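# Put each bottle on the ledge matching its cap colour

## Task

For every bottle, find the wall ledge whose label strip has the same colour as that bottle's cap, and set the bottle upright on that ledge so that its entire base rests on the ledge surface.

## Robot and tools

Robot: two arms. left_arm carries a five-finger left hand and sits on the +y side; right_arm carries a right hand. Calibrated bases in the scene frame: left_arm at (-0.016, +0.252, 0) m, quat_wxyz (+1.000, 0, 0, -0.002); right_arm at (+0.013, -0.342, 0) m, quat_wxyz (+1.000, 0, 0, -0.025). A two-camera stand is fixed behind the arms. Loose objects can occasionally get a brief shove from outside.

Frames. Scene frame: origin at table-top height, halfway between the nominal bases, +z up, +x outward over the table, +y toward left_arm. Arm names do not match image left/right. Reported hand positions (metres), quats, velocities and targets are in each arm's own base frame. Fixed cameras and the table use the scene frame. Motion offsets run along the axes of that arm's current Hand target.

Hand point: a point 0.05 m in front of the palm and 0.15 m out from the wrist mount along the fingers. Its +z runs along straight fingers, +y out of the palm, +x across the palm away from the thumb on the right hand (toward the thumb on the left hand). Straight fingertips reach 0.06-0.07 m past it along +z, about 0.06 m toward -y. A wrist bracket on the little-finger side can strike things. Printed poses can be off by a few cm; friction and weight often leave the hand 1-3 cm (up to 5 cm) below the command.

A row is 28 numbers, each in [-1, 1], always for both arms: left_arm dx, dy, dz, rx, ry, rz, then left hand little, ring, middle, index, thumb_bend, thumb_turn, force_limit, speed; then the same 14 for right_arm. The six pose numbers are an offset, not a pose: measured from that arm's Hand target as it stood when the action (or move) began, along the Hand target's axes; 1.0 equals 0.6 m of travel or 180 degrees; rx, ry, rz form a single rotation vector. Every row in an action is counted from the same start, not from the row before. Six zeros re-command the current Hand target. The controller limits each step's orientation to 40 degrees from the measured one.

Hand numbers are absolute targets: fingers and thumb_bend +1 straight/open, -1 curled/closed; thumb_turn +1 beside the palm, -1 across in front of it. force_limit maps -1 to about 0 N and +1 to 10 N (thumb motors 15 N). speed rises from nearly 0 at -1 to full at +0.48 and stays full above. For a soft grip close with speed -0.94 or lower. With the thumb turned in front, objects about 0.035-0.065 m thick can be held. Blank means nothing: to keep a hand unchanged, resend the eight numbers of its last executed row; if it has never been commanded, send its hand_measured six, then hand_force_limit and hand_speed. To grip harder, raise force_limit and send a more-closed target than hand_measured; to release, send a more-open one.

Tools.
execute_actions(actions, cameras): actions is a list of actions; each action is a table of up to 15 rows, one per 1/30 s step; a shorter table repeats its last row. Images are returned only for an empty actions list or when cameras names them (["all"], [] or names).
move(target, speed, blend, blocking, cameras): target is one 28-number row or a list of up to 15 rows; every row is an offset from the same Hand targets. speed is the path top speed in m/s, 0.002 to 4.3 (default 0.25), turning at up to twice that in rad/s; one value or one per target. blend, in metres, rounds corners between listed targets (0 stops at each). Paths are straight, end together, last 0.5-10 s, and do not avoid obstacles or the other arm. blocking=false returns after about 0.5 s while motion continues.
wait(seconds 0-10, cameras): lets time pass holding commands. stop(cameras): brakes a running move. zoom_image(camera, region): camera is cam_high, cam_left_wrist or cam_right_wrist; region [x0, y0, x1, y1] pixels, at most 504 by 504. show_instructions: shows the reference pages. finished_scene(scene=1): ends the scene permanently.

Results: end_effector_position and end_effector_quat_wxyz, Hand target (what the next offset counts from), hand_measured, hand_stopped_by (moving, target, force, stalled, fault), hand_load_n (positive when the finger is pushed open; falls near 0 when a grip is lost), hand_force_limit, hand_speed, joint positions, velocities and torques, some step positions for actions. A move adds a move: line with an ending such as done, off_target, moving, held or fault, plus limits=paced (pose clipped) or limits=held (steps withheld). Neither done nor off_target says whether contact happened.

Cameras: cam_high (fixed, 672x504, pinhole) and fisheye wrist cameras cam_left_wrist and cam_right_wrist (672x504); calibration may be slightly off.

Avoid: dropping or knocking anything off the table (ends the scene); letting go of a moving object; fast impacts with fixed or heavy items; pressing far past a contact; arms hitting each other or one hand clamping the other's fingers; overloading fingers with twists or fast-swung loads; paths near an arm's own base (can flip its shoulder); long stretched holds or pushing at unreachable poses, which heat motors (MOTOR HOT at 85 °C, arm falls at 100 °C). To end a push, command the target back past the hand point. Finish only when bottles stand stably on their matching ledges.

Each tool is called as a command line: name --argument value for each argument, lists and objects as JSON in quotes; but a table of rows of numbers goes row by row, as --pt "numbers of a row", without its own name.

Reference images:

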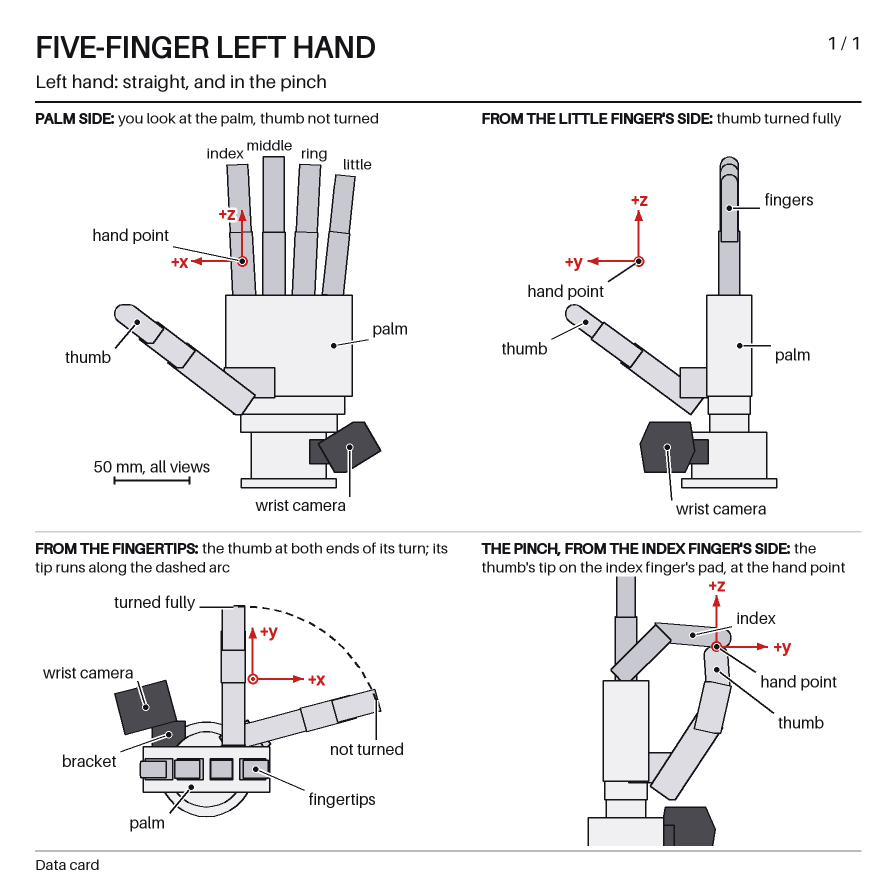

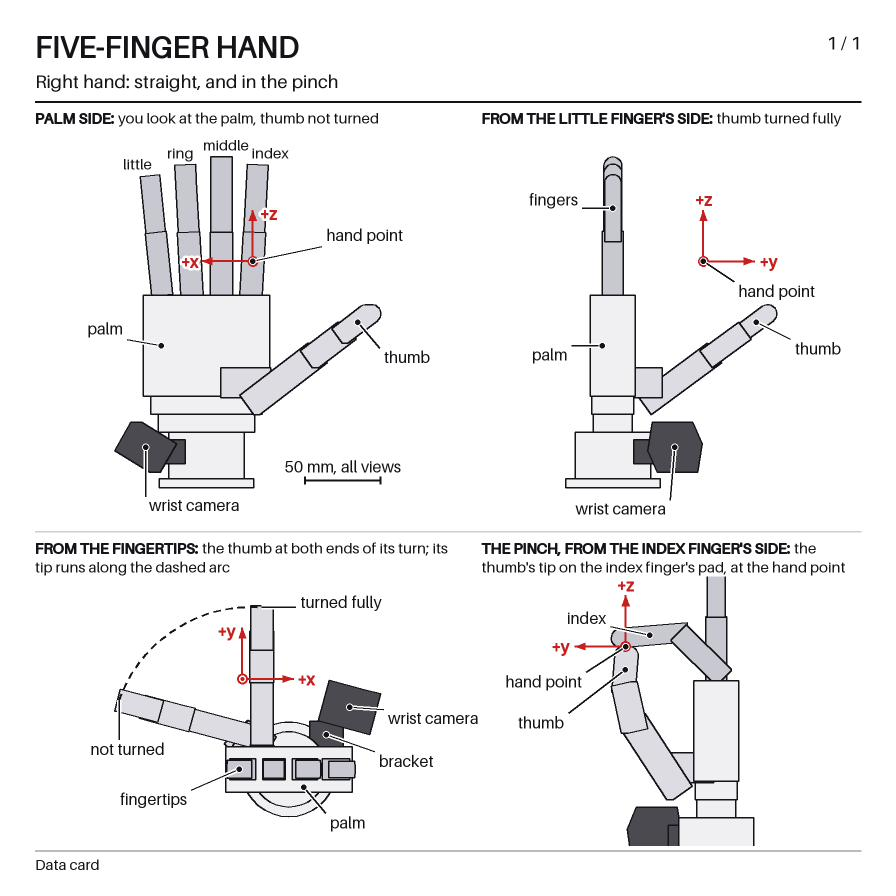

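## Session

execute_actions --actions '[]'

Scene clock: 0.00 s.
left_arm: end_effector_position=(+0.4043, +0.1524, +0.3840) hand_measured=(+1.000, +1.000, +1.000, +1.000, +1.000, +1.000) hand_load_n=(+0.0, +0.0, +0.0, +0.0, +0.0, +0.0) hand_stopped_by=(target, target, target, target, target, target) hand_force_limit=0.00 hand_speed=-0.80 end_effector_quat_wxyz=(-0.531, +0.735, -0.227, +0.354) | right_arm: end_effector_position=(+0.2868, +0.0461, +0.2863) hand_measured=(+1.000, +1.000, +1.000, +1.000, +1.000, +1.000) hand_load_n=(-0.5, -0.5, +0.0, +0.0, +0.0, +0.0) hand_stopped_by=(target, target, target, target, target, target) hand_force_limit=0.00 hand_speed=-0.80 end_effector_quat_wxyz=(-0.389, +0.690, -0.074, +0.607)
Joint positions: left_arm=[0.308 0.756 0.869 -0.312 -0.368 -0.361] | right_arm=[-0.166 0.129 0.368 -0.192 -0.628 -0.867]
Joint velocities: within noise
Joint torques (N m): no reading
Heat: left arm: hottest wrist roll 30 °C; right arm: hottest wrist yaw 31 °C.
Hand target: left_arm +0.4059, +0.1519, +0.4086; -0.540, +0.724, -0.217, +0.369 | right_arm +0.2867, +0.0443, +0.3048; -0.385, +0.681, -0.067, +0.620

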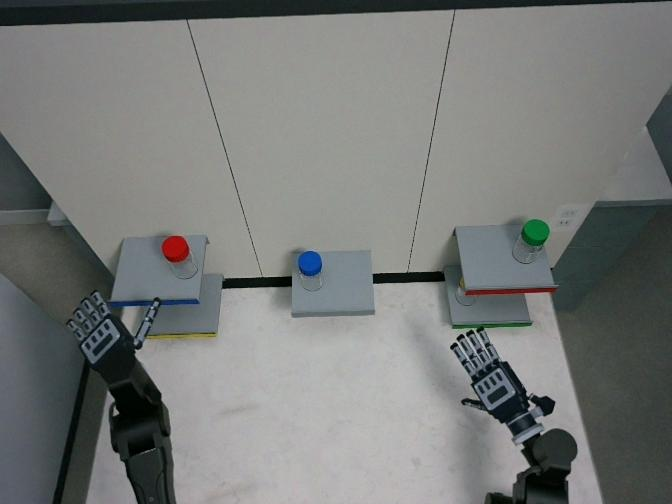

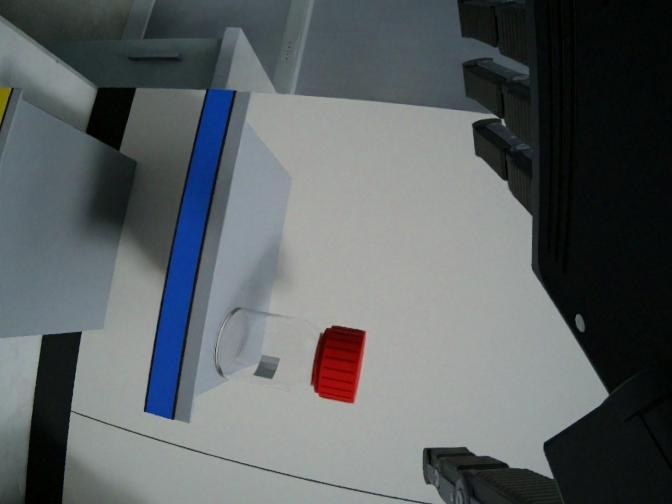

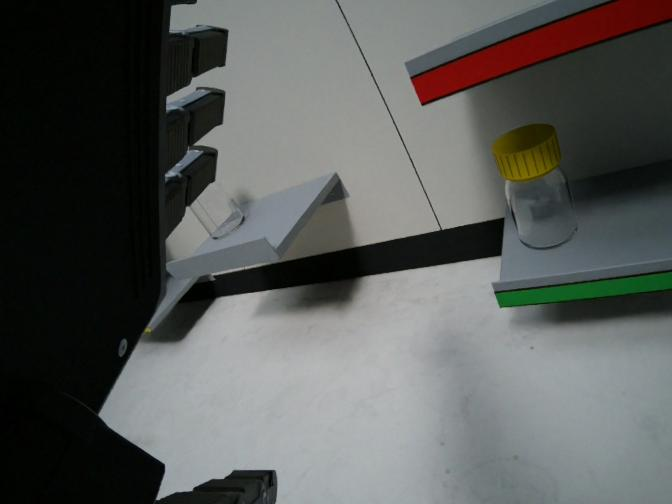

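zoom_image --camera "cam_high" --region '[80, 210, 260, 345]'

zoom_image --camera "cam_high" --region '[260, 210, 440, 345]'

zoom_image --camera "cam_high" --region '[420, 200, 600, 335]'

Scaled by 2.800 from the camera's 672x504 image, which has a finer 960x720 frame.

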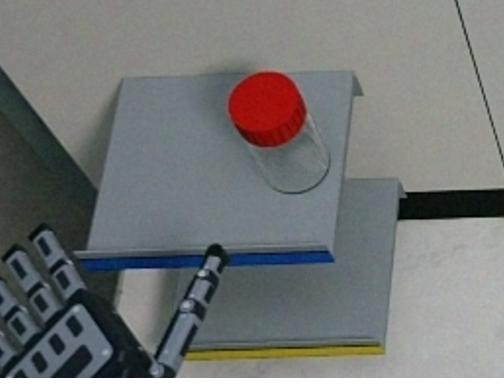

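Scaled by 2.800 from the camera's 672x504 image, which has a finer 960x720 frame.

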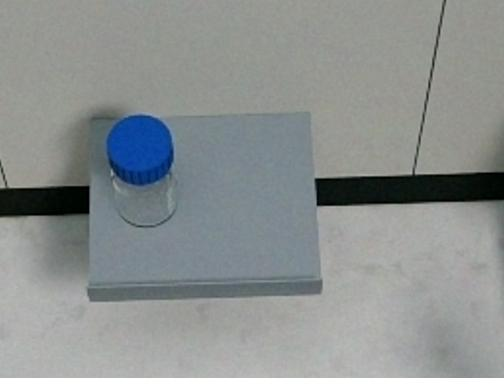

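Scaled by 2.800 from the camera's 672x504 image, which has a finer 960x720 frame.

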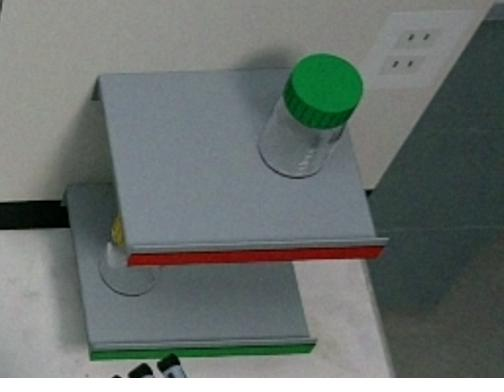

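move --target '[0.2228, 0.2045, -0.1842, 0.1904, 0.1732, 0.5862, 1, 1, 1, 1, 1, -1, -0.4, 0, -0.124, 0.275, 0.1003, -0.1317, 0.0229, -0.2094, 1, 1, 1, 1, 1, -1, -0.4, 0]' --speed 0.2 --cameras '["all"]'

Scene clock: 192.67 s.
left_arm: end_effector_position=(+0.4139, -0.0449, +0.3485) hand_measured=(+1.000, +1.000, +1.000, +1.000, +1.000, -1.000) hand_load_n=(+0.0, +0.0, +0.0, +0.0, +0.0, +0.5) hand_stopped_by=(target, target, target, target, target, target) hand_force_limit=-0.40 hand_speed=0.00 end_effector_quat_wxyz=(+0.710, -0.012, +0.704, +0.000) | right_arm: end_effector_position=(+0.3873, -0.0040, +0.1472) hand_measured=(+1.000, +1.000, +1.000, +1.000, +1.000, -1.000) hand_load_n=(+0.5, +0.0, +0.0, +0.0, +0.0, +0.0) hand_stopped_by=(target, target, target, target, target, target) hand_force_limit=-0.40 hand_speed=0.00 end_effector_quat_wxyz=(-0.020, +0.711, +0.013, +0.702)
Joint positions: left_arm=[-0.453 0.761 0.596 0.174 -0.469 1.558] | right_arm=[0.242 1.091 0.118 0.96 0.196 -1.557]
Joint torques (N m): left_arm=[0.32 -2.43 10.18 1.58 0.02 0.19] | right_arm=[-0.38 -3.08 7.45 3.1 0.2 -0.18]
Heat: left arm: hottest elbow 45 °C; right arm: hottest elbow 45 °C.
Hand target: left_arm +0.4158, -0.0518, +0.3489; +0.707, +0.000, +0.707, +0.000 | right_arm +0.3876, -0.0015, +0.1495; -0.018, +0.707, +0.018, +0.707
Off the commanded pose: left_arm 0.007 m, 1 deg | right_arm 0.003 m, 1 deg.
move: done
camera_calibration:
cam_left_wrist: T_world_to_cam=[[0.0419957, -0.965881, -0.255558, 0.030917], [-0.53849, 0.193573, -0.820097, 0.513292], [0.841585, 0.172056, -0.511988, -0.0450652], [0, 0, 0, 1]] pos_world=[0.31303, -0.0617433, 0.405777]
cam_right_wrist: T_world_to_cam=[[0.0392126, -0.978819, 0.200939, -0.0449816], [-0.507024, -0.192773, -0.840098, 0.320718], [0.86104, -0.0689383, -0.503843, -0.142183], [0, 0, 0, 1]] pos_world=[0.286801, 0.00799528, 0.206836]

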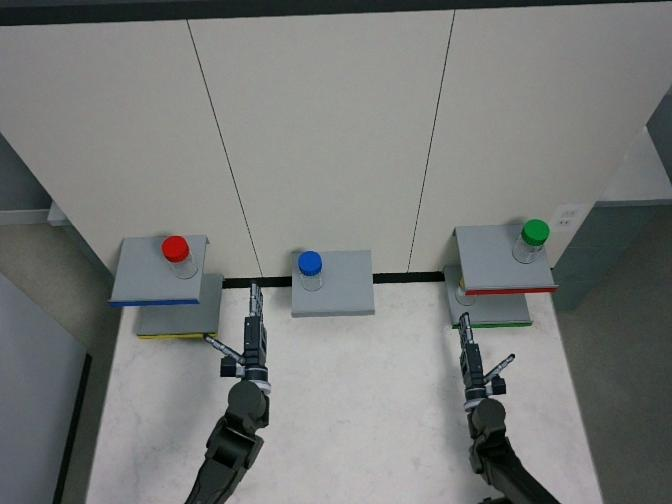

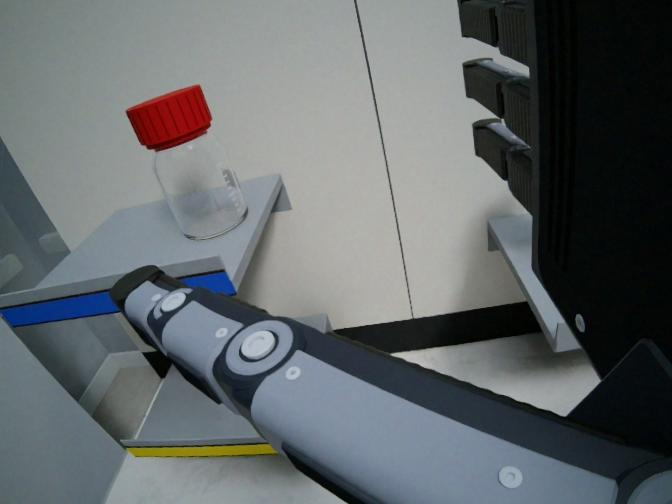

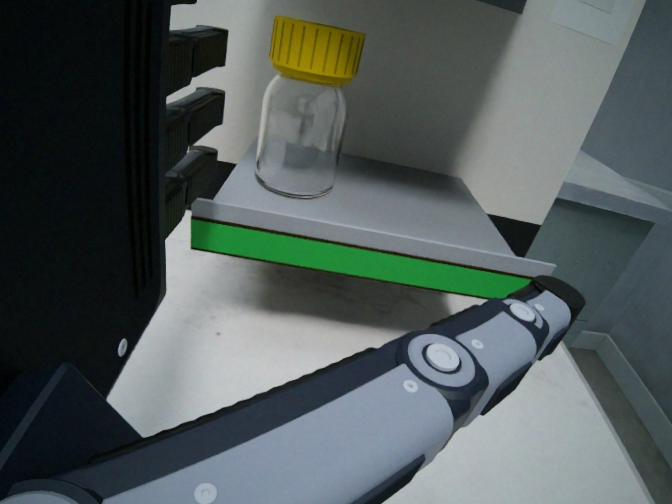

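move --target '[0,0,0,0,0,0, 1, 1, 1, 1, 1, -1, -0.4, 0, 0, -0.0327, 0.0642, 0,0,0, 1, 1, 1, 1, 1, -1, -0.4, 0]' --speed 0.15 --cameras '["cam_high","cam_right_wrist"]'

Scene clock: 224.60 s.
left_arm: end_effector_position=(+0.4139, -0.0449, +0.3485) hand_measured=(+1.000, +1.000, +1.000, +1.000, +1.000, -1.000) hand_load_n=(+0.0, +0.0, +0.0, +0.0, +0.0, +0.0) hand_stopped_by=(target, target, target, target, target, target) hand_force_limit=-0.40 hand_speed=0.00 end_effector_quat_wxyz=(+0.710, -0.012, +0.704, +0.000) | right_arm: end_effector_position=(+0.4123, +0.0178, +0.1334) hand_measured=(+1.000, +1.000, +1.000, +1.000, +1.000, -1.000) hand_load_n=(+0.0, +0.0, +0.0, +0.0, +0.0, +0.5) hand_stopped_by=(target, target, target, target, target, target) hand_force_limit=-0.40 hand_speed=0.00 end_effector_quat_wxyz=(-0.020, +0.722, +0.019, +0.691)
Joint positions: left_arm=[-0.453 0.761 0.596 0.174 -0.469 1.558] | right_arm=[0.302 1.258 0.186 1.027 0.246 -1.557]
Joint torques (N m): left_arm=[0.15 -2.84 10.24 1.54 0.01 0.15] | right_arm=[-0.79 -4.78 9.78 3.08 0.17 -0.18]
Heat: left arm: hottest elbow 42 °C; right arm: hottest elbow 41 °C.
Hand target: left_arm +0.4158, -0.0518, +0.3489; +0.707, +0.000, +0.707, +0.000 | right_arm +0.4251, +0.0201, +0.1495; -0.018, +0.707, +0.018, +0.707
Off the commanded pose: left_arm 0.007 m, 1 deg | right_arm 0.021 m, 2 deg.
move: off_target (right_arm)
camera_calibration:
cam_right_wrist: T_world_to_cam=[[0.0545402, -0.976317, 0.209358, -0.029332], [-0.530662, -0.20595, -0.822181, 0.333581], [0.845827, -0.0662565, -0.529327, -0.159509], [0, 0, 0, 1]] pos_world=[0.313535, 0.0294953, 0.195973]
Images, in order (width x height): cam_high 672x504, cam_right_wrist 672x504.

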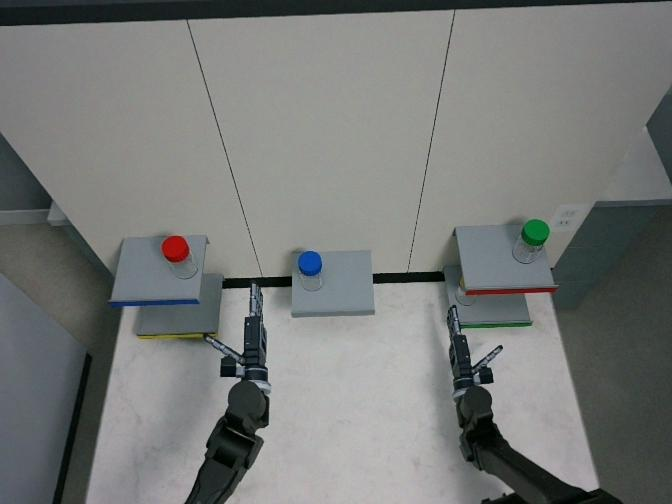

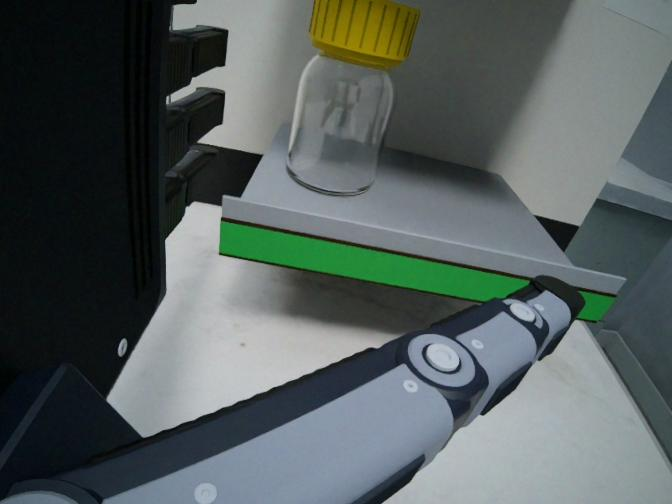

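move --target '[0,0,0,0,0,0, 1, 1, 1, 1, 1, -1, -0.4, 0, 0.0367, 0.004, 0.01, 0,0,0, 1, 1, 1, 1, 1, -1, -0.4, 0]' --speed 0.15 --cameras '["cam_right_wrist"]'

Scene clock: 253.83 s.
left_arm: end_effector_position=(+0.4139, -0.0449, +0.3485) hand_measured=(+1.000, +1.000, +1.000, +1.000, +1.000, -1.000) hand_load_n=(+0.0, +0.0, +0.0, +0.0, +0.0, +0.0) hand_stopped_by=(target, target, target, target, target, target) hand_force_limit=-0.40 hand_speed=0.00 end_effector_quat_wxyz=(+0.710, -0.012, +0.704, +0.000) | right_arm: end_effector_position=(+0.4176, +0.0177, +0.1494) hand_measured=(+1.000, +1.000, +1.000, +1.000, +1.000, -1.000) hand_load_n=(+0.0, +0.0, +0.0, +0.0, +0.0, +0.0) hand_stopped_by=(target, target, target, target, target, target) hand_force_limit=-0.40 hand_speed=0.00 end_effector_quat_wxyz=(-0.019, +0.722, +0.019, +0.691)
Joint positions: left_arm=[-0.453 0.761 0.596 0.174 -0.469 1.558] | right_arm=[0.298 1.183 0.215 0.923 0.245 -1.559]
Joint torques (N m): left_arm=[0.15 -2.55 10.18 1.51 0.01 0.2] | right_arm=[-1.55 -6.83 11.11 1.85 -0.16 -0.17]
Heat: left arm: hottest elbow 41 °C; right arm: hottest elbow 41 °C.
Hand target: left_arm +0.4158, -0.0518, +0.3489; +0.707, +0.000, +0.707, +0.000 | right_arm +0.4312, +0.0180, +0.1715; -0.018, +0.707, +0.018, +0.707
Off the commanded pose: left_arm 0.007 m, 1 deg | right_arm 0.026 m, 2 deg.
move: off_target (right_arm)
camera_calibration:
cam_right_wrist: T_world_to_cam=[[0.0515764, -0.976185, 0.210718, -0.0320024], [-0.531277, -0.205484, -0.821901, 0.349706], [0.845627, -0.0695589, -0.529223, -0.155503], [0, 0, 0, 1]] pos_world=[0.318939, 0.0298021, 0.211871]
Images, in order (width x height): cam_right_wrist 672x504.

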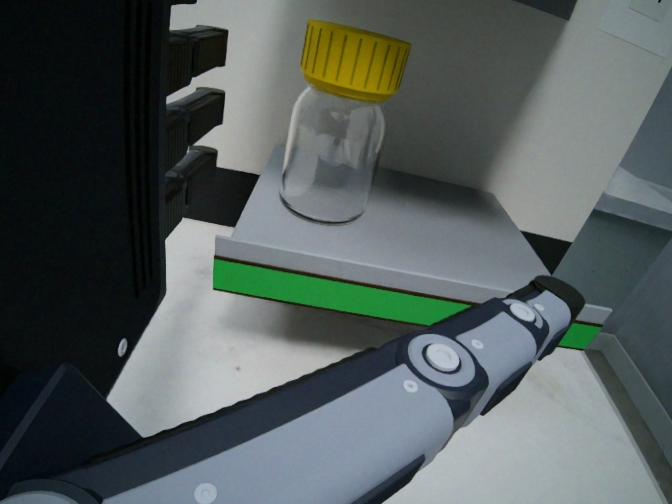

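move --target '[0,0,0,0,0,0, 1, 1, 1, 1, 1, -1, -0.4, 0, 0.002, 0.007, 0.1, 0,0,0, 1, 1, 1, 1, 1, -1, -0.4, 0]' --speed 0.12 --cameras '["cam_right_wrist"]'

Scene clock: 264.20 s.
left_arm: end_effector_position=(+0.4139, -0.0449, +0.3485) hand_measured=(+1.000, +1.000, +1.000, +1.000, +1.000, -1.000) hand_load_n=(+0.0, +0.0, +0.0, +0.0, +0.0, +0.5) hand_stopped_by=(target, target, target, target, target, target) hand_force_limit=-0.40 hand_speed=0.00 end_effector_quat_wxyz=(+0.710, -0.012, +0.704, +0.000) | right_arm: end_effector_position=(+0.4751, +0.0163, +0.1545) hand_measured=(+1.000, +1.000, +1.000, +1.000, +1.000, -1.000) hand_load_n=(+0.0, +0.0, +0.0, +0.0, +0.0, +0.0) hand_stopped_by=(target, target, target, target, target, target) hand_force_limit=-0.40 hand_speed=0.00 end_effector_quat_wxyz=(-0.019, +0.723, +0.017, +0.690)
Joint positions: left_arm=[-0.453 0.761 0.596 0.174 -0.469 1.558] | right_arm=[0.235 1.335 0.359 0.928 0.183 -1.559]
Joint torques (N m): left_arm=[-0.26 -2.78 10.25 1.65 0.01 0.18] | right_arm=[-1.55 -6.95 11.21 3.11 -0.17 -0.17]
Heat: left arm: hottest elbow 41 °C; right arm: hottest elbow 40 °C.
Hand target: left_arm +0.4158, -0.0518, +0.3489; +0.707, +0.000, +0.707, +0.000 | right_arm +0.4913, +0.0168, +0.1726; -0.018, +0.707, +0.018, +0.707
Off the commanded pose: left_arm 0.007 m, 1 deg | right_arm 0.024 m, 3 deg.
move: off_target (right_arm)
camera_calibration:
cam_right_wrist: T_world_to_cam=[[0.0508085, -0.976664, 0.208675, -0.0367593], [-0.534595, -0.203086, -0.820344, 0.385447], [0.84358, -0.0698759, -0.532439, -0.200005], [0, 0, 0, 1]] pos_world=[0.376646, 0.0284018, 0.217379]
Images, in order (width x height): cam_right_wrist 672x504.

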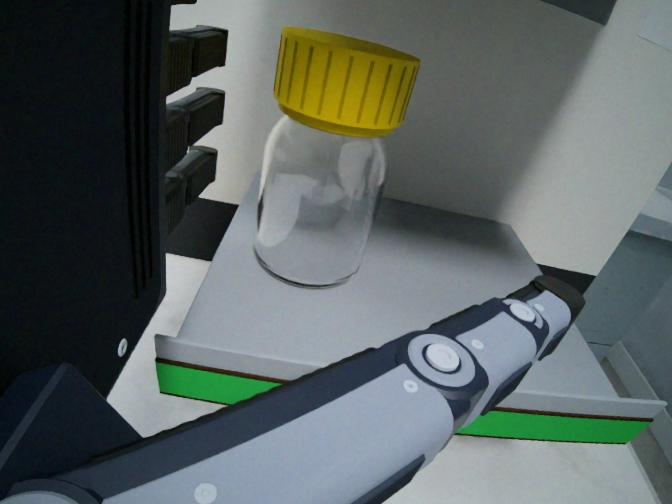

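move --target '[0,0,0,0,0,0, 1, 1, 1, 1, 1, -1, -0.4, 0, -0.005, 0.006, 0.083, 0,0,0, 1, 1, 1, 1, 1, -1, -0.4, 0]' --speed 0.1 --cameras '["cam_right_wrist", "cam_high"]'

Scene clock: 273.07 s.
left_arm: end_effector_position=(+0.4139, -0.0449, +0.3485) hand_measured=(+1.000, +1.000, +1.000, +1.000, +1.000, -1.000) hand_load_n=(+0.0, +0.5, +0.0, +0.0, +0.0, +0.0) hand_stopped_by=(target, target, target, target, target, target) hand_force_limit=-0.40 hand_speed=0.00 end_effector_quat_wxyz=(+0.710, -0.012, +0.704, +0.000) | right_arm: end_effector_position=(+0.5245, +0.0173, +0.1523) hand_measured=(+1.000, +1.000, +1.000, +1.000, +1.000, -1.000) hand_load_n=(+0.0, +0.0, +0.0, +0.0, +0.0, +0.0) hand_stopped_by=(target, target, target, target, target, target) hand_force_limit=-0.40 hand_speed=0.00 end_effector_quat_wxyz=(-0.020, +0.723, +0.017, +0.690)
Joint positions: left_arm=[-0.453 0.761 0.596 0.174 -0.469 1.558] | right_arm=[0.203 1.467 0.483 0.935 0.15 -1.559]
Joint torques (N m): left_arm=[-0.15 -2.32 10.11 1.42 -0.01 0.18] | right_arm=[-1.55 -9 11.15 3.11 -0.17 -0.17]
Heat: left arm: hottest elbow 41 °C; right arm: hottest elbow 42 °C.
Hand target: left_arm +0.4158, -0.0518, +0.3489; +0.707, +0.000, +0.707, +0.000 | right_arm +0.5412, +0.0156, +0.1696; -0.018, +0.707, +0.018, +0.707
Off the commanded pose: left_arm 0.007 m, 1 deg | right_arm 0.024 m, 3 deg.
move: off_target (right_arm)
camera_calibration:
cam_right_wrist: T_world_to_cam=[[0.0523183, -0.976922, 0.207089, -0.0383492], [-0.534583, -0.202556, -0.820482, 0.410305], [0.843495, -0.0677803, -0.532844, -0.242676], [0, 0, 0, 1]] pos_world=[0.426045, 0.0291971, 0.215282]
Images, in order (width x height): cam_high 672x504, cam_right_wrist 672x504.

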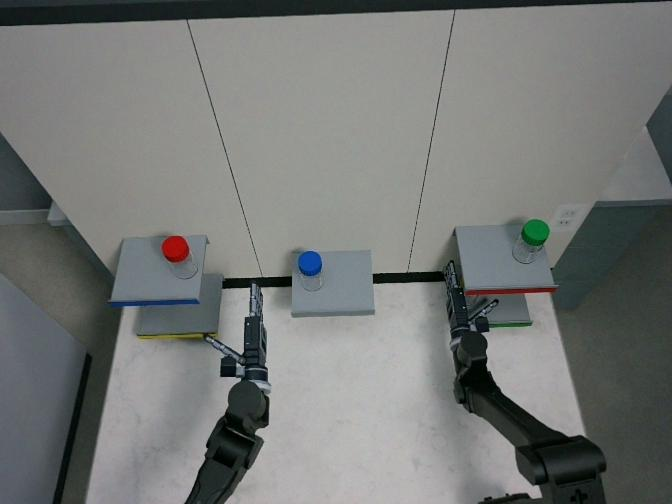

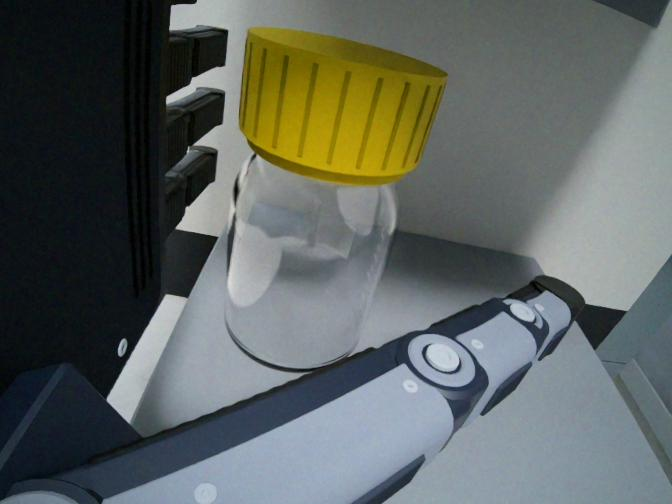

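move --target '[0,0,0,0,0,0, 1, 1, 1, 1, 1, -1, -0.4, 0, 0,0,0, 0,0,0, 1, 1, -1, -1, -1, -1, -0.4, -0.8]' --speed 0.1 --cameras '["cam_right_wrist"]'

Scene clock: 290.17 s.
left_arm: end_effector_position=(+0.4139, -0.0449, +0.3485) hand_measured=(+1.000, +1.000, +1.000, +1.000, +1.000, -1.000) hand_load_n=(+0.0, +0.0, +0.0, +0.0, +0.0, +0.5) hand_stopped_by=(target, target, target, target, target, target) hand_force_limit=-0.40 hand_speed=0.00 end_effector_quat_wxyz=(+0.710, -0.012, +0.704, +0.000) | right_arm: end_effector_position=(+0.5256, +0.0196, +0.1522) hand_measured=(+1.000, +1.000, +0.190, +0.246, +0.614, -1.000) hand_load_n=(+0.0, +0.0, +5.0, +2.0, +8.0, -0.5) hand_stopped_by=(target, target, force, force, force, target) hand_force_limit=-0.40 hand_speed=-0.80 end_effector_quat_wxyz=(-0.024, +0.723, +0.021, +0.690)
Joint positions: left_arm=[-0.453 0.761 0.596 0.174 -0.469 1.558] | right_arm=[0.203 1.468 0.485 0.935 0.139 -1.559]
Joint torques (N m): left_arm=[0.21 -2.84 10.25 1.42 0.01 0.18] | right_arm=[-1.55 -9.23 11.11 3.11 -0.03 -0.17]
Heat: left arm: hottest elbow 41 °C; right arm: hottest elbow 42 °C.
Hand target: left_arm +0.4158, -0.0518, +0.3489; +0.707, +0.000, +0.707, +0.000 | right_arm +0.5412, +0.0156, +0.1696; -0.018, +0.707, +0.018, +0.707
Off the commanded pose: left_arm 0.007 m, 1 deg | right_arm 0.024 m, 3 deg.
move: off_target (right_arm)
camera_calibration:
cam_right_wrist: T_world_to_cam=[[0.0628602, -0.976404, 0.206599, -0.041637], [-0.532515, -0.207892, -0.820493, 0.410273], [0.844083, -0.0584405, -0.533018, -0.24398], [0, 0, 0, 1]] pos_world=[0.427033, 0.0303796, 0.215182]
Images, in order (width x height): cam_right_wrist 672x504.

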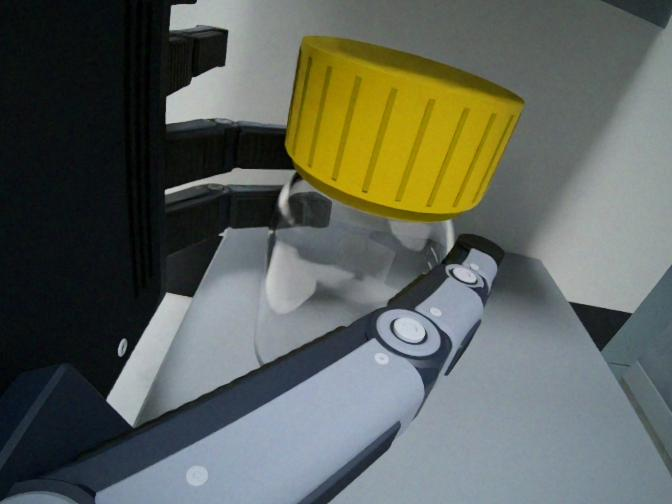

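move --target '[0,0,0,0,0,0, 1, 1, 1, 1, 1, -1, -0.4, 0, 0.06,0,0, 0,0,0, 1, 1, -1, -1, -1, -1, -0.4, -0.8]' --speed 0.06 --cameras '["cam_right_wrist"]'

Scene clock: 298.47 s.
left_arm: end_effector_position=(+0.4139, -0.0449, +0.3485) hand_measured=(+1.000, +1.000, +1.000, +1.000, +1.000, -1.000) hand_load_n=(+0.0, +0.0, +0.0, +0.0, +0.0, +0.5) hand_stopped_by=(target, target, target, target, target, target) hand_force_limit=-0.40 hand_speed=0.00 end_effector_quat_wxyz=(+0.710, -0.012, +0.704, +0.000) | right_arm: end_effector_position=(+0.5242, +0.0184, +0.1675) hand_measured=(+1.000, +1.000, +0.190, +0.246, +0.614, -1.000) hand_load_n=(+0.5, +0.0, +4.5, +2.0, +8.0, +1.5) hand_stopped_by=(target, target, force, force, force, target) hand_force_limit=-0.40 hand_speed=-0.80 end_effector_quat_wxyz=(-0.021, +0.733, +0.023, +0.680)
Joint positions: left_arm=[-0.453 0.761 0.596 0.174 -0.469 1.558] | right_arm=[0.201 1.393 0.503 0.814 0.139 -1.56]
Joint torques (N m): left_arm=[0.26 -2.37 10.19 1.5 -0.01 0.16] | right_arm=[-1.49 -12.22 12.96 2.22 -0.01 -0.17]
Heat: left arm: hottest elbow 41 °C; right arm: hottest elbow 41 °C.
Hand target: left_arm +0.4158, -0.0518, +0.3489; +0.707, +0.000, +0.707, +0.000 | right_arm +0.5413, +0.0156, +0.2056; -0.018, +0.707, +0.018, +0.707
Off the commanded pose: left_arm 0.007 m, 1 deg | right_arm 0.042 m, 4 deg.
move: off_target (right_arm)
camera_calibration:
cam_right_wrist: T_world_to_cam=[[0.0670461, -0.975021, 0.21175, -0.0489467], [-0.554631, -0.212837, -0.804416, 0.430818], [0.829391, -0.0635101, -0.555047, -0.223234], [0, 0, 0, 1]] pos_world=[0.427375, 0.0297924, 0.233016]
Images, in order (width x height): cam_right_wrist 672x504.

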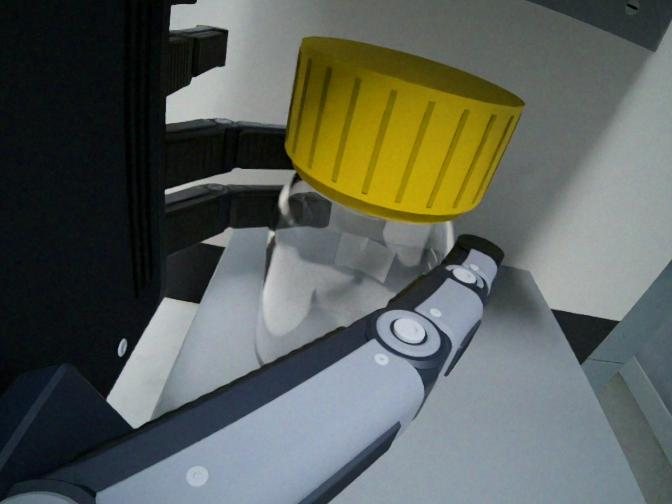

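move --target '[0,0,0,0,0,0, 1, 1, 1, 1, 1, -1, -0.4, 0, 0.03,0,0, 0,0,0, 1, 1, -1, -1, -1, -1, -0.4, -0.8]' --speed 0.08 --cameras '["cam_right_wrist"]'

Scene clock: 306.50 s.
left_arm: end_effector_position=(+0.4139, -0.0449, +0.3485) hand_measured=(+1.000, +1.000, +1.000, +1.000, +1.000, -1.000) hand_load_n=(+0.0, +0.0, +0.0, +0.0, +0.0, +0.0) hand_stopped_by=(target, target, target, target, target, target) hand_force_limit=-0.40 hand_speed=0.00 end_effector_quat_wxyz=(+0.710, -0.012, +0.704, +0.000) | right_arm: end_effector_position=(+0.5243, +0.0185, +0.1820) hand_measured=(+1.000, +1.000, +0.190, +0.246, +0.614, -1.000) hand_load_n=(+0.0, +0.0, +4.5, +2.0, +7.5, +1.5) hand_stopped_by=(target, target, force, force, force, target) hand_force_limit=-0.40 hand_speed=-0.80 end_effector_quat_wxyz=(-0.021, +0.734, +0.023, +0.678)
Joint positions: left_arm=[-0.453 0.761 0.596 0.174 -0.469 1.558] | right_arm=[0.201 1.346 0.52 0.745 0.139 -1.56]
Joint torques (N m): left_arm=[0.26 -2.55 10.17 1.33 0.01 0.18] | right_arm=[-1.49 -12.04 13.72 2.21 -0.01 -0.17]
Heat: left arm: hottest elbow 41 °C; right arm: hottest elbow 42 °C.
Hand target: left_arm +0.4158, -0.0518, +0.3489; +0.707, +0.000, +0.707, +0.000 | right_arm +0.5413, +0.0156, +0.2236; -0.018, +0.707, +0.018, +0.707
Off the commanded pose: left_arm 0.007 m, 1 deg | right_arm 0.045 m, 5 deg.
move: off_target (right_arm)
camera_calibration:
cam_right_wrist: T_world_to_cam=[[0.0680043, -0.974837, 0.212292, -0.0525814], [-0.558315, -0.213531, -0.801679, 0.443974], [0.826837, -0.0640083, -0.558787, -0.213257], [0, 0, 0, 1]] pos_world=[0.427782, 0.0298938, 0.247922]
Images, in order (width x height): cam_right_wrist 672x504.

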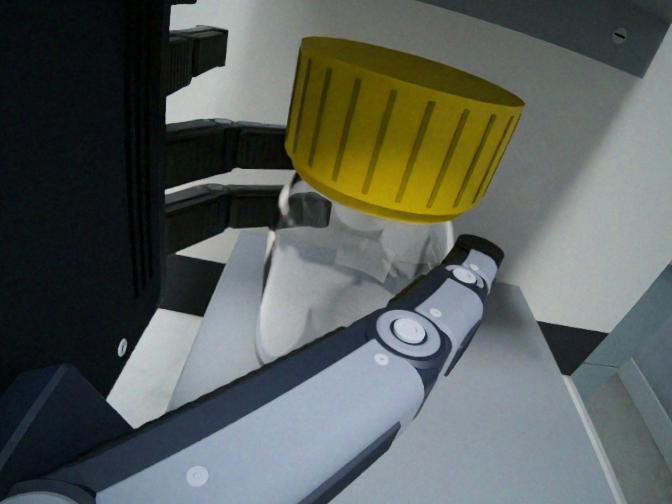

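move --pt "0 0 0 0 0 0 1 1 1 1 1 -1 -0.4 0 -0.031 0 -0.2355 0 0 0 1 1 -1 -1 -1 -1 -0.4 -0.8" --pt "0 0 0 0 0 0 1 1 1 1 1 -1 -0.4 0 -0.031 0 -0.33 0 0 0 1 1 -1 -1 -1 -1 -0.4 -0.8" --pt "0 0 0 0 0 0 1 1 1 1 1 -1 -0.4 0 0.2 0 -0.33 0 0 0 1 1 -1 -1 -1 -1 -0.4 -0.8" --speed 0.15 --blend '[0.02,0.02,0]' --cameras '["cam_right_wrist"]'

Scene clock: 324.10 s.
left_arm: end_effector_position=(+0.4139, -0.0449, +0.3485) hand_measured=(+1.000, +1.000, +1.000, +1.000, +1.000, -1.000) hand_load_n=(+0.0, +0.0, +0.0, +0.0, +0.0, +0.0) hand_stopped_by=(target, target, target, target, target, target) hand_force_limit=-0.40 hand_speed=0.00 end_effector_quat_wxyz=(+0.710, -0.012, +0.704, +0.000) | right_arm: end_effector_position=(+0.3392, +0.0022, +0.3027) hand_measured=(+1.000, +1.000, +0.190, +0.246, +0.614, -1.000) hand_load_n=(+0.0, +0.0, +4.5, +2.5, +8.0, +1.5) hand_stopped_by=(target, target, force, force, force, target) hand_force_limit=-0.40 hand_speed=-0.80 end_effector_quat_wxyz=(-0.012, +0.727, +0.019, +0.687)
Joint positions: left_arm=[-0.453 0.761 0.596 0.174 -0.469 1.558] | right_arm=[0.362 0.396 0.421 -0.085 0.318 -1.56]
Joint torques (N m): left_arm=[-0.09 -2.37 10.22 1.57 -0.03 0.18] | right_arm=[-0.56 0.56 18.21 2.15 0.05 -0.16]
Heat: left arm: hottest elbow 41 °C; right arm: hottest elbow 45 °C.
Hand target: left_arm +0.4158, -0.0518, +0.3489; +0.707, +0.000, +0.707, +0.000 | right_arm +0.3436, +0.0058, +0.3437; -0.018, +0.707, +0.018, +0.707
Off the commanded pose: left_arm 0.007 m, 1 deg | right_arm 0.041 m, 3 deg.
move: off_target (right_arm)
camera_calibration:
cam_right_wrist: T_world_to_cam=[[0.0455775, -0.974425, 0.220041, -0.076198], [-0.543902, -0.208965, -0.812714, 0.432406], [0.83791, -0.0826394, -0.539516, -0.00335206], [0, 0, 0, 1]] pos_world=[0.241468, 0.0158312, 0.36638]
Images, in order (width x height): cam_right_wrist 672x504.

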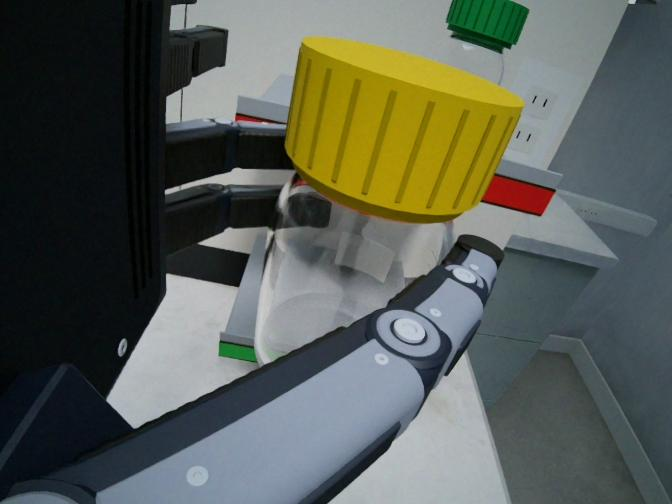

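move --target '[0,0.13,0,0,0,0, 1, 1, 1, 1, 1, -1, -0.4, 0, 0,-0.489,0.0245, 0,0,0, 1, 1, -1, -1, -1, -1, -0.4, -0.8]' --speed 0.2 --cameras '["all"]'

Scene clock: 341.80 s.
left_arm: end_effector_position=(+0.4186, +0.0231, +0.3398) hand_measured=(+1.000, +1.000, +1.000, +1.000, +1.000, -1.000) hand_load_n=(+0.0, +0.0, +0.0, +0.0, +0.0, +0.0) hand_stopped_by=(target, target, target, target, target, target) hand_force_limit=-0.40 hand_speed=0.00 end_effector_quat_wxyz=(+0.702, -0.003, +0.712, -0.004) | right_arm: end_effector_position=(+0.3369, +0.2896, +0.3143) hand_measured=(+1.000, +1.000, +0.190, +0.246, +0.614, -1.000) hand_load_n=(+0.0, +0.0, +4.5, +2.0, +7.5, +1.5) hand_stopped_by=(target, target, force, force, force, target) hand_force_limit=-0.40 hand_speed=-0.80 end_effector_quat_wxyz=(-0.005, +0.719, +0.039, +0.694)
Joint positions: left_arm=[-0.158 0.696 0.564 0.119 -0.156 1.558] | right_arm=[1.18 1.186 0.778 0.326 1.117 -1.544]
Joint torques (N m): left_arm=[2.02 -4.31 10.28 1.61 0.06 0.16] | right_arm=[-0.97 -8.53 16.28 2.73 0.34 -0.28]
Heat: left arm: hottest elbow 41 °C; right arm: hottest elbow 54 °C.
Hand target: left_arm +0.4158, +0.0262, +0.3489; +0.707, +0.000, +0.707, +0.000 | right_arm +0.3436, +0.2995, +0.3438; -0.018, +0.707, +0.018, +0.707
Off the commanded pose: left_arm 0.010 m, 1 deg | right_arm 0.032 m, 3 deg.
move: off_target (right_arm)
camera_calibration:
cam_left_wrist: T_world_to_cam=[[0.0186295, -0.964847, -0.262151, 0.106252], [-0.552607, 0.208573, -0.806922, 0.496656], [0.833233, 0.159899, -0.529296, -0.0555123], [0, 0, 0, 1]] pos_world=[0.318731, 0.00780429, 0.399234]
cam_right_wrist: T_world_to_cam=[[0.0588438, -0.964711, 0.256652, 0.182575], [-0.520421, -0.249042, -0.816787, 0.505612], [0.85188, -0.0855042, -0.51671, 0.017579], [0, 0, 0, 1]] pos_world=[0.237412, 0.303554, 0.375202]

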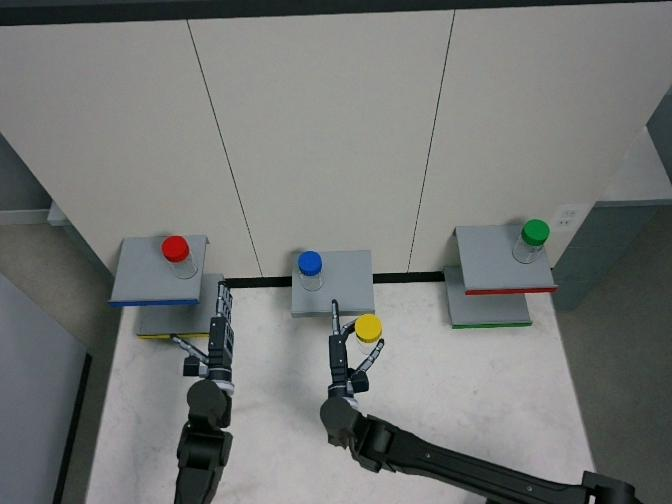

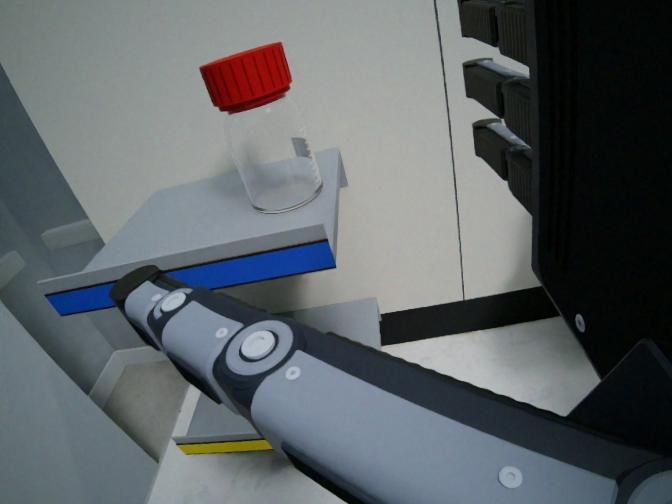

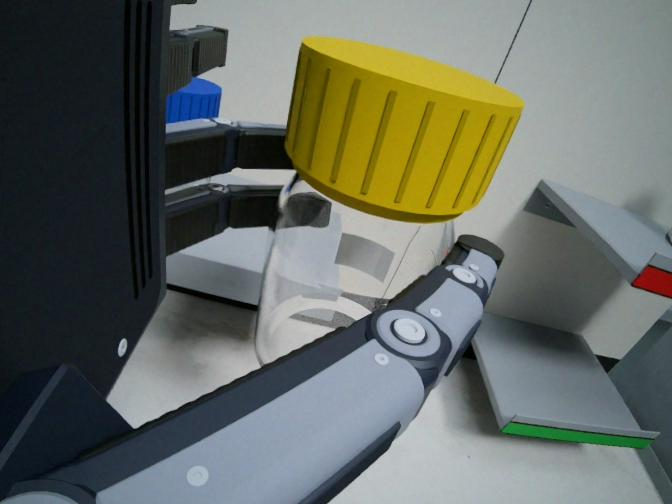

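move --target '[0,0,0,0,0,0, 1, 1, 1, 1, 1, -1, -0.4, 0, -0.005,0,0, 0,0,0, 0.6, 0.6, -1, -1, -1, -1, -0.4, -0.8]' --speed 0.2 --cameras '["cam_right_wrist"]'

Scene clock: 395.23 s.
left_arm: end_effector_position=(+0.4186, +0.0231, +0.3398) hand_measured=(+1.000, +1.000, +1.000, +1.000, +1.000, -1.000) hand_load_n=(+0.0, +0.0, +0.0, +0.0, +0.0, +0.0) hand_stopped_by=(target, target, target, target, target, target) hand_force_limit=-0.40 hand_speed=0.00 end_effector_quat_wxyz=(+0.702, -0.003, +0.712, -0.004) | right_arm: end_effector_position=(+0.3372, +0.2901, +0.3141) hand_measured=(+0.600, +0.600, +0.190, +0.246, +0.614, -1.000) hand_load_n=(+0.0, +0.0, +4.5, +2.0, +8.0, +1.5) hand_stopped_by=(target, target, force, force, force, target) hand_force_limit=-0.40 hand_speed=-0.80 end_effector_quat_wxyz=(-0.007, +0.718, +0.036, +0.695)
Joint positions: left_arm=[-0.158 0.696 0.564 0.119 -0.156 1.558] | right_arm=[1.18 1.189 0.778 0.336 1.119 -1.544]
Joint torques (N m): left_arm=[1.73 -3.96 10.26 1.62 0.09 0.15] | right_arm=[-0.91 -8.41 15.79 2.73 0.29 -0.29]
Heat: left arm: hottest elbow 39 °C; right arm: hottest elbow 52 °C.
Hand target: left_arm +0.4158, +0.0262, +0.3489; +0.707, +0.000, +0.707, +0.000 | right_arm +0.3436, +0.2995, +0.3408; -0.018, +0.707, +0.018, +0.707
Off the commanded pose: left_arm 0.010 m, 1 deg | right_arm 0.029 m, 3 deg.
move: off_target (right_arm)
camera_calibration:
cam_right_wrist: T_world_to_cam=[[0.0567184, -0.966223, 0.251388, 0.185989], [-0.518787, -0.243653, -0.819446, 0.504408], [0.85302, -0.0839391, -0.515084, 0.0159679], [0, 0, 0, 1]] pos_world=[0.237511, 0.303948, 0.374805]
Images, in order (width x height): cam_right_wrist 672x504.

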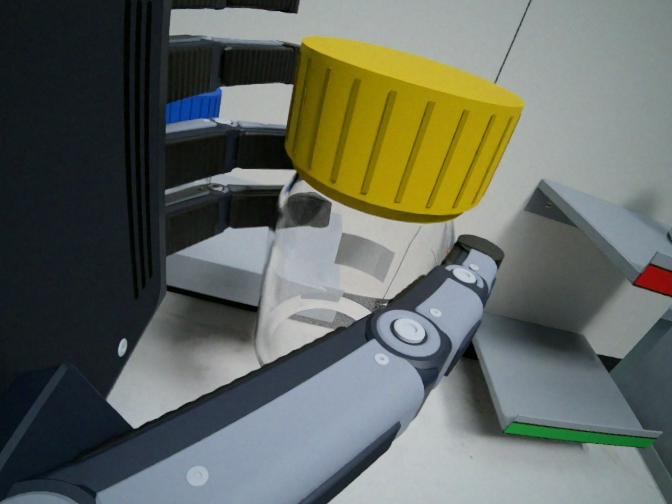

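move --target '[0,0,0,0,0,0, 1, 1, 1, 1, 1, -1, -0.4, 0, 0.0167,-0.0283,0.2, 0,0,0, 0.6, 0.6, -1, -1, -1, -1, -0.4, -0.8]' --speed 0.15 --cameras '["cam_high", "cam_right_wrist"]'

Scene clock: 405.83 s.
left_arm: end_effector_position=(+0.4186, +0.0231, +0.3398) hand_measured=(+1.000, +1.000, +1.000, +1.000, +1.000, -1.000) hand_load_n=(+0.0, +0.0, +0.0, +0.0, +0.0, +0.0) hand_stopped_by=(target, target, target, target, target, target) hand_force_limit=-0.40 hand_speed=0.00 end_effector_quat_wxyz=(+0.702, -0.003, +0.712, -0.004) | right_arm: end_effector_position=(+0.4529, +0.3106, +0.3209) hand_measured=(+0.600, +0.600, +0.190, +0.246, +0.614, -1.000) hand_load_n=(+0.5, +0.0, +4.5, +2.0, +8.0, +1.0) hand_stopped_by=(target, target, force, force, force, target) hand_force_limit=-0.40 hand_speed=-0.80 end_effector_quat_wxyz=(-0.006, +0.721, +0.029, +0.692)
Joint positions: left_arm=[-0.158 0.696 0.564 0.119 -0.156 1.558] | right_arm=[0.954 1.389 0.979 0.342 0.904 -1.548]
Joint torques (N m): left_arm=[2.37 -4.31 10.32 1.59 0.09 0.17] | right_arm=[-1.26 -11.99 16.61 2.44 -0.07 -0.28]
Heat: left arm: hottest elbow 39 °C; right arm: hottest elbow 52 °C.
Hand target: left_arm +0.4158, +0.0262, +0.3489; +0.707, +0.000, +0.707, +0.000 | right_arm +0.4626, +0.3225, +0.3507; -0.018, +0.707, +0.018, +0.707
Off the commanded pose: left_arm 0.010 m, 1 deg | right_arm 0.034 m, 3 deg.
move: off_target (right_arm)
camera_calibration:
cam_right_wrist: T_world_to_cam=[[0.0482855, -0.969167, 0.241629, 0.205383], [-0.52916, -0.229994, -0.816757, 0.574596], [0.847147, -0.0884227, -0.52395, -0.0707088], [0, 0, 0, 1]] pos_world=[0.354037, 0.324952, 0.382631]
Images, in order (width x height): cam_high 672x504, cam_right_wrist 672x504.

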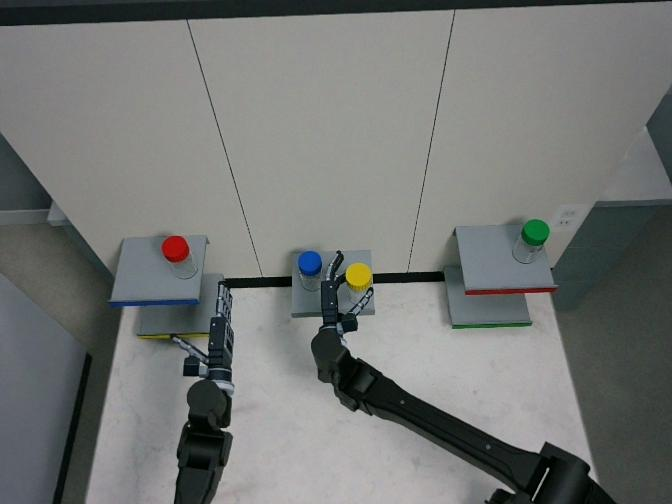

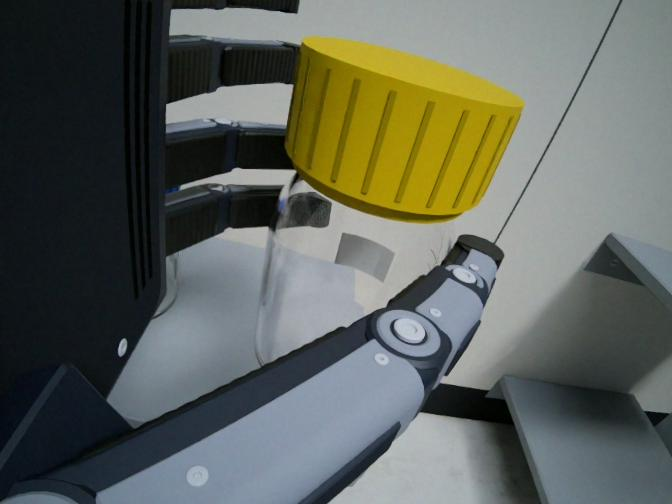

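zoom_image --camera "cam_high" --region '[270, 230, 400, 330]'

zoom_image --camera "cam_right_wrist" --region '[120, 180, 520, 480]'

Scaled by 3.877 from the camera's 672x504 image, which has a finer 960x720 frame.

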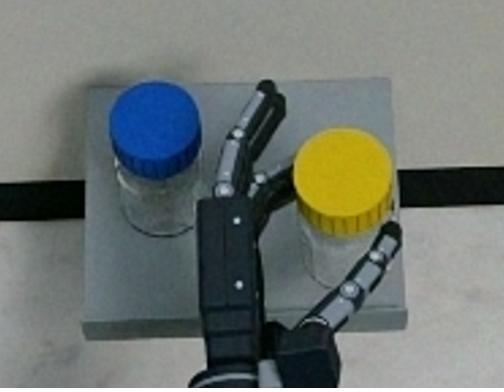

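Scaled by 1.260 from the camera's 672x504 image, which has a finer 960x720 frame.

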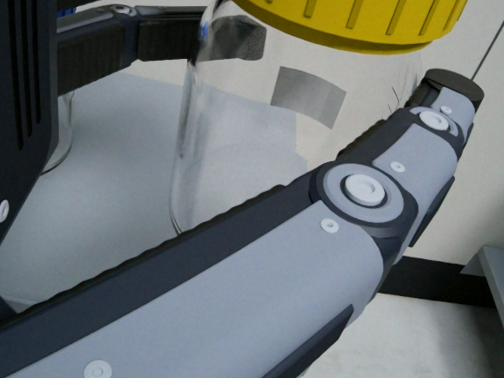

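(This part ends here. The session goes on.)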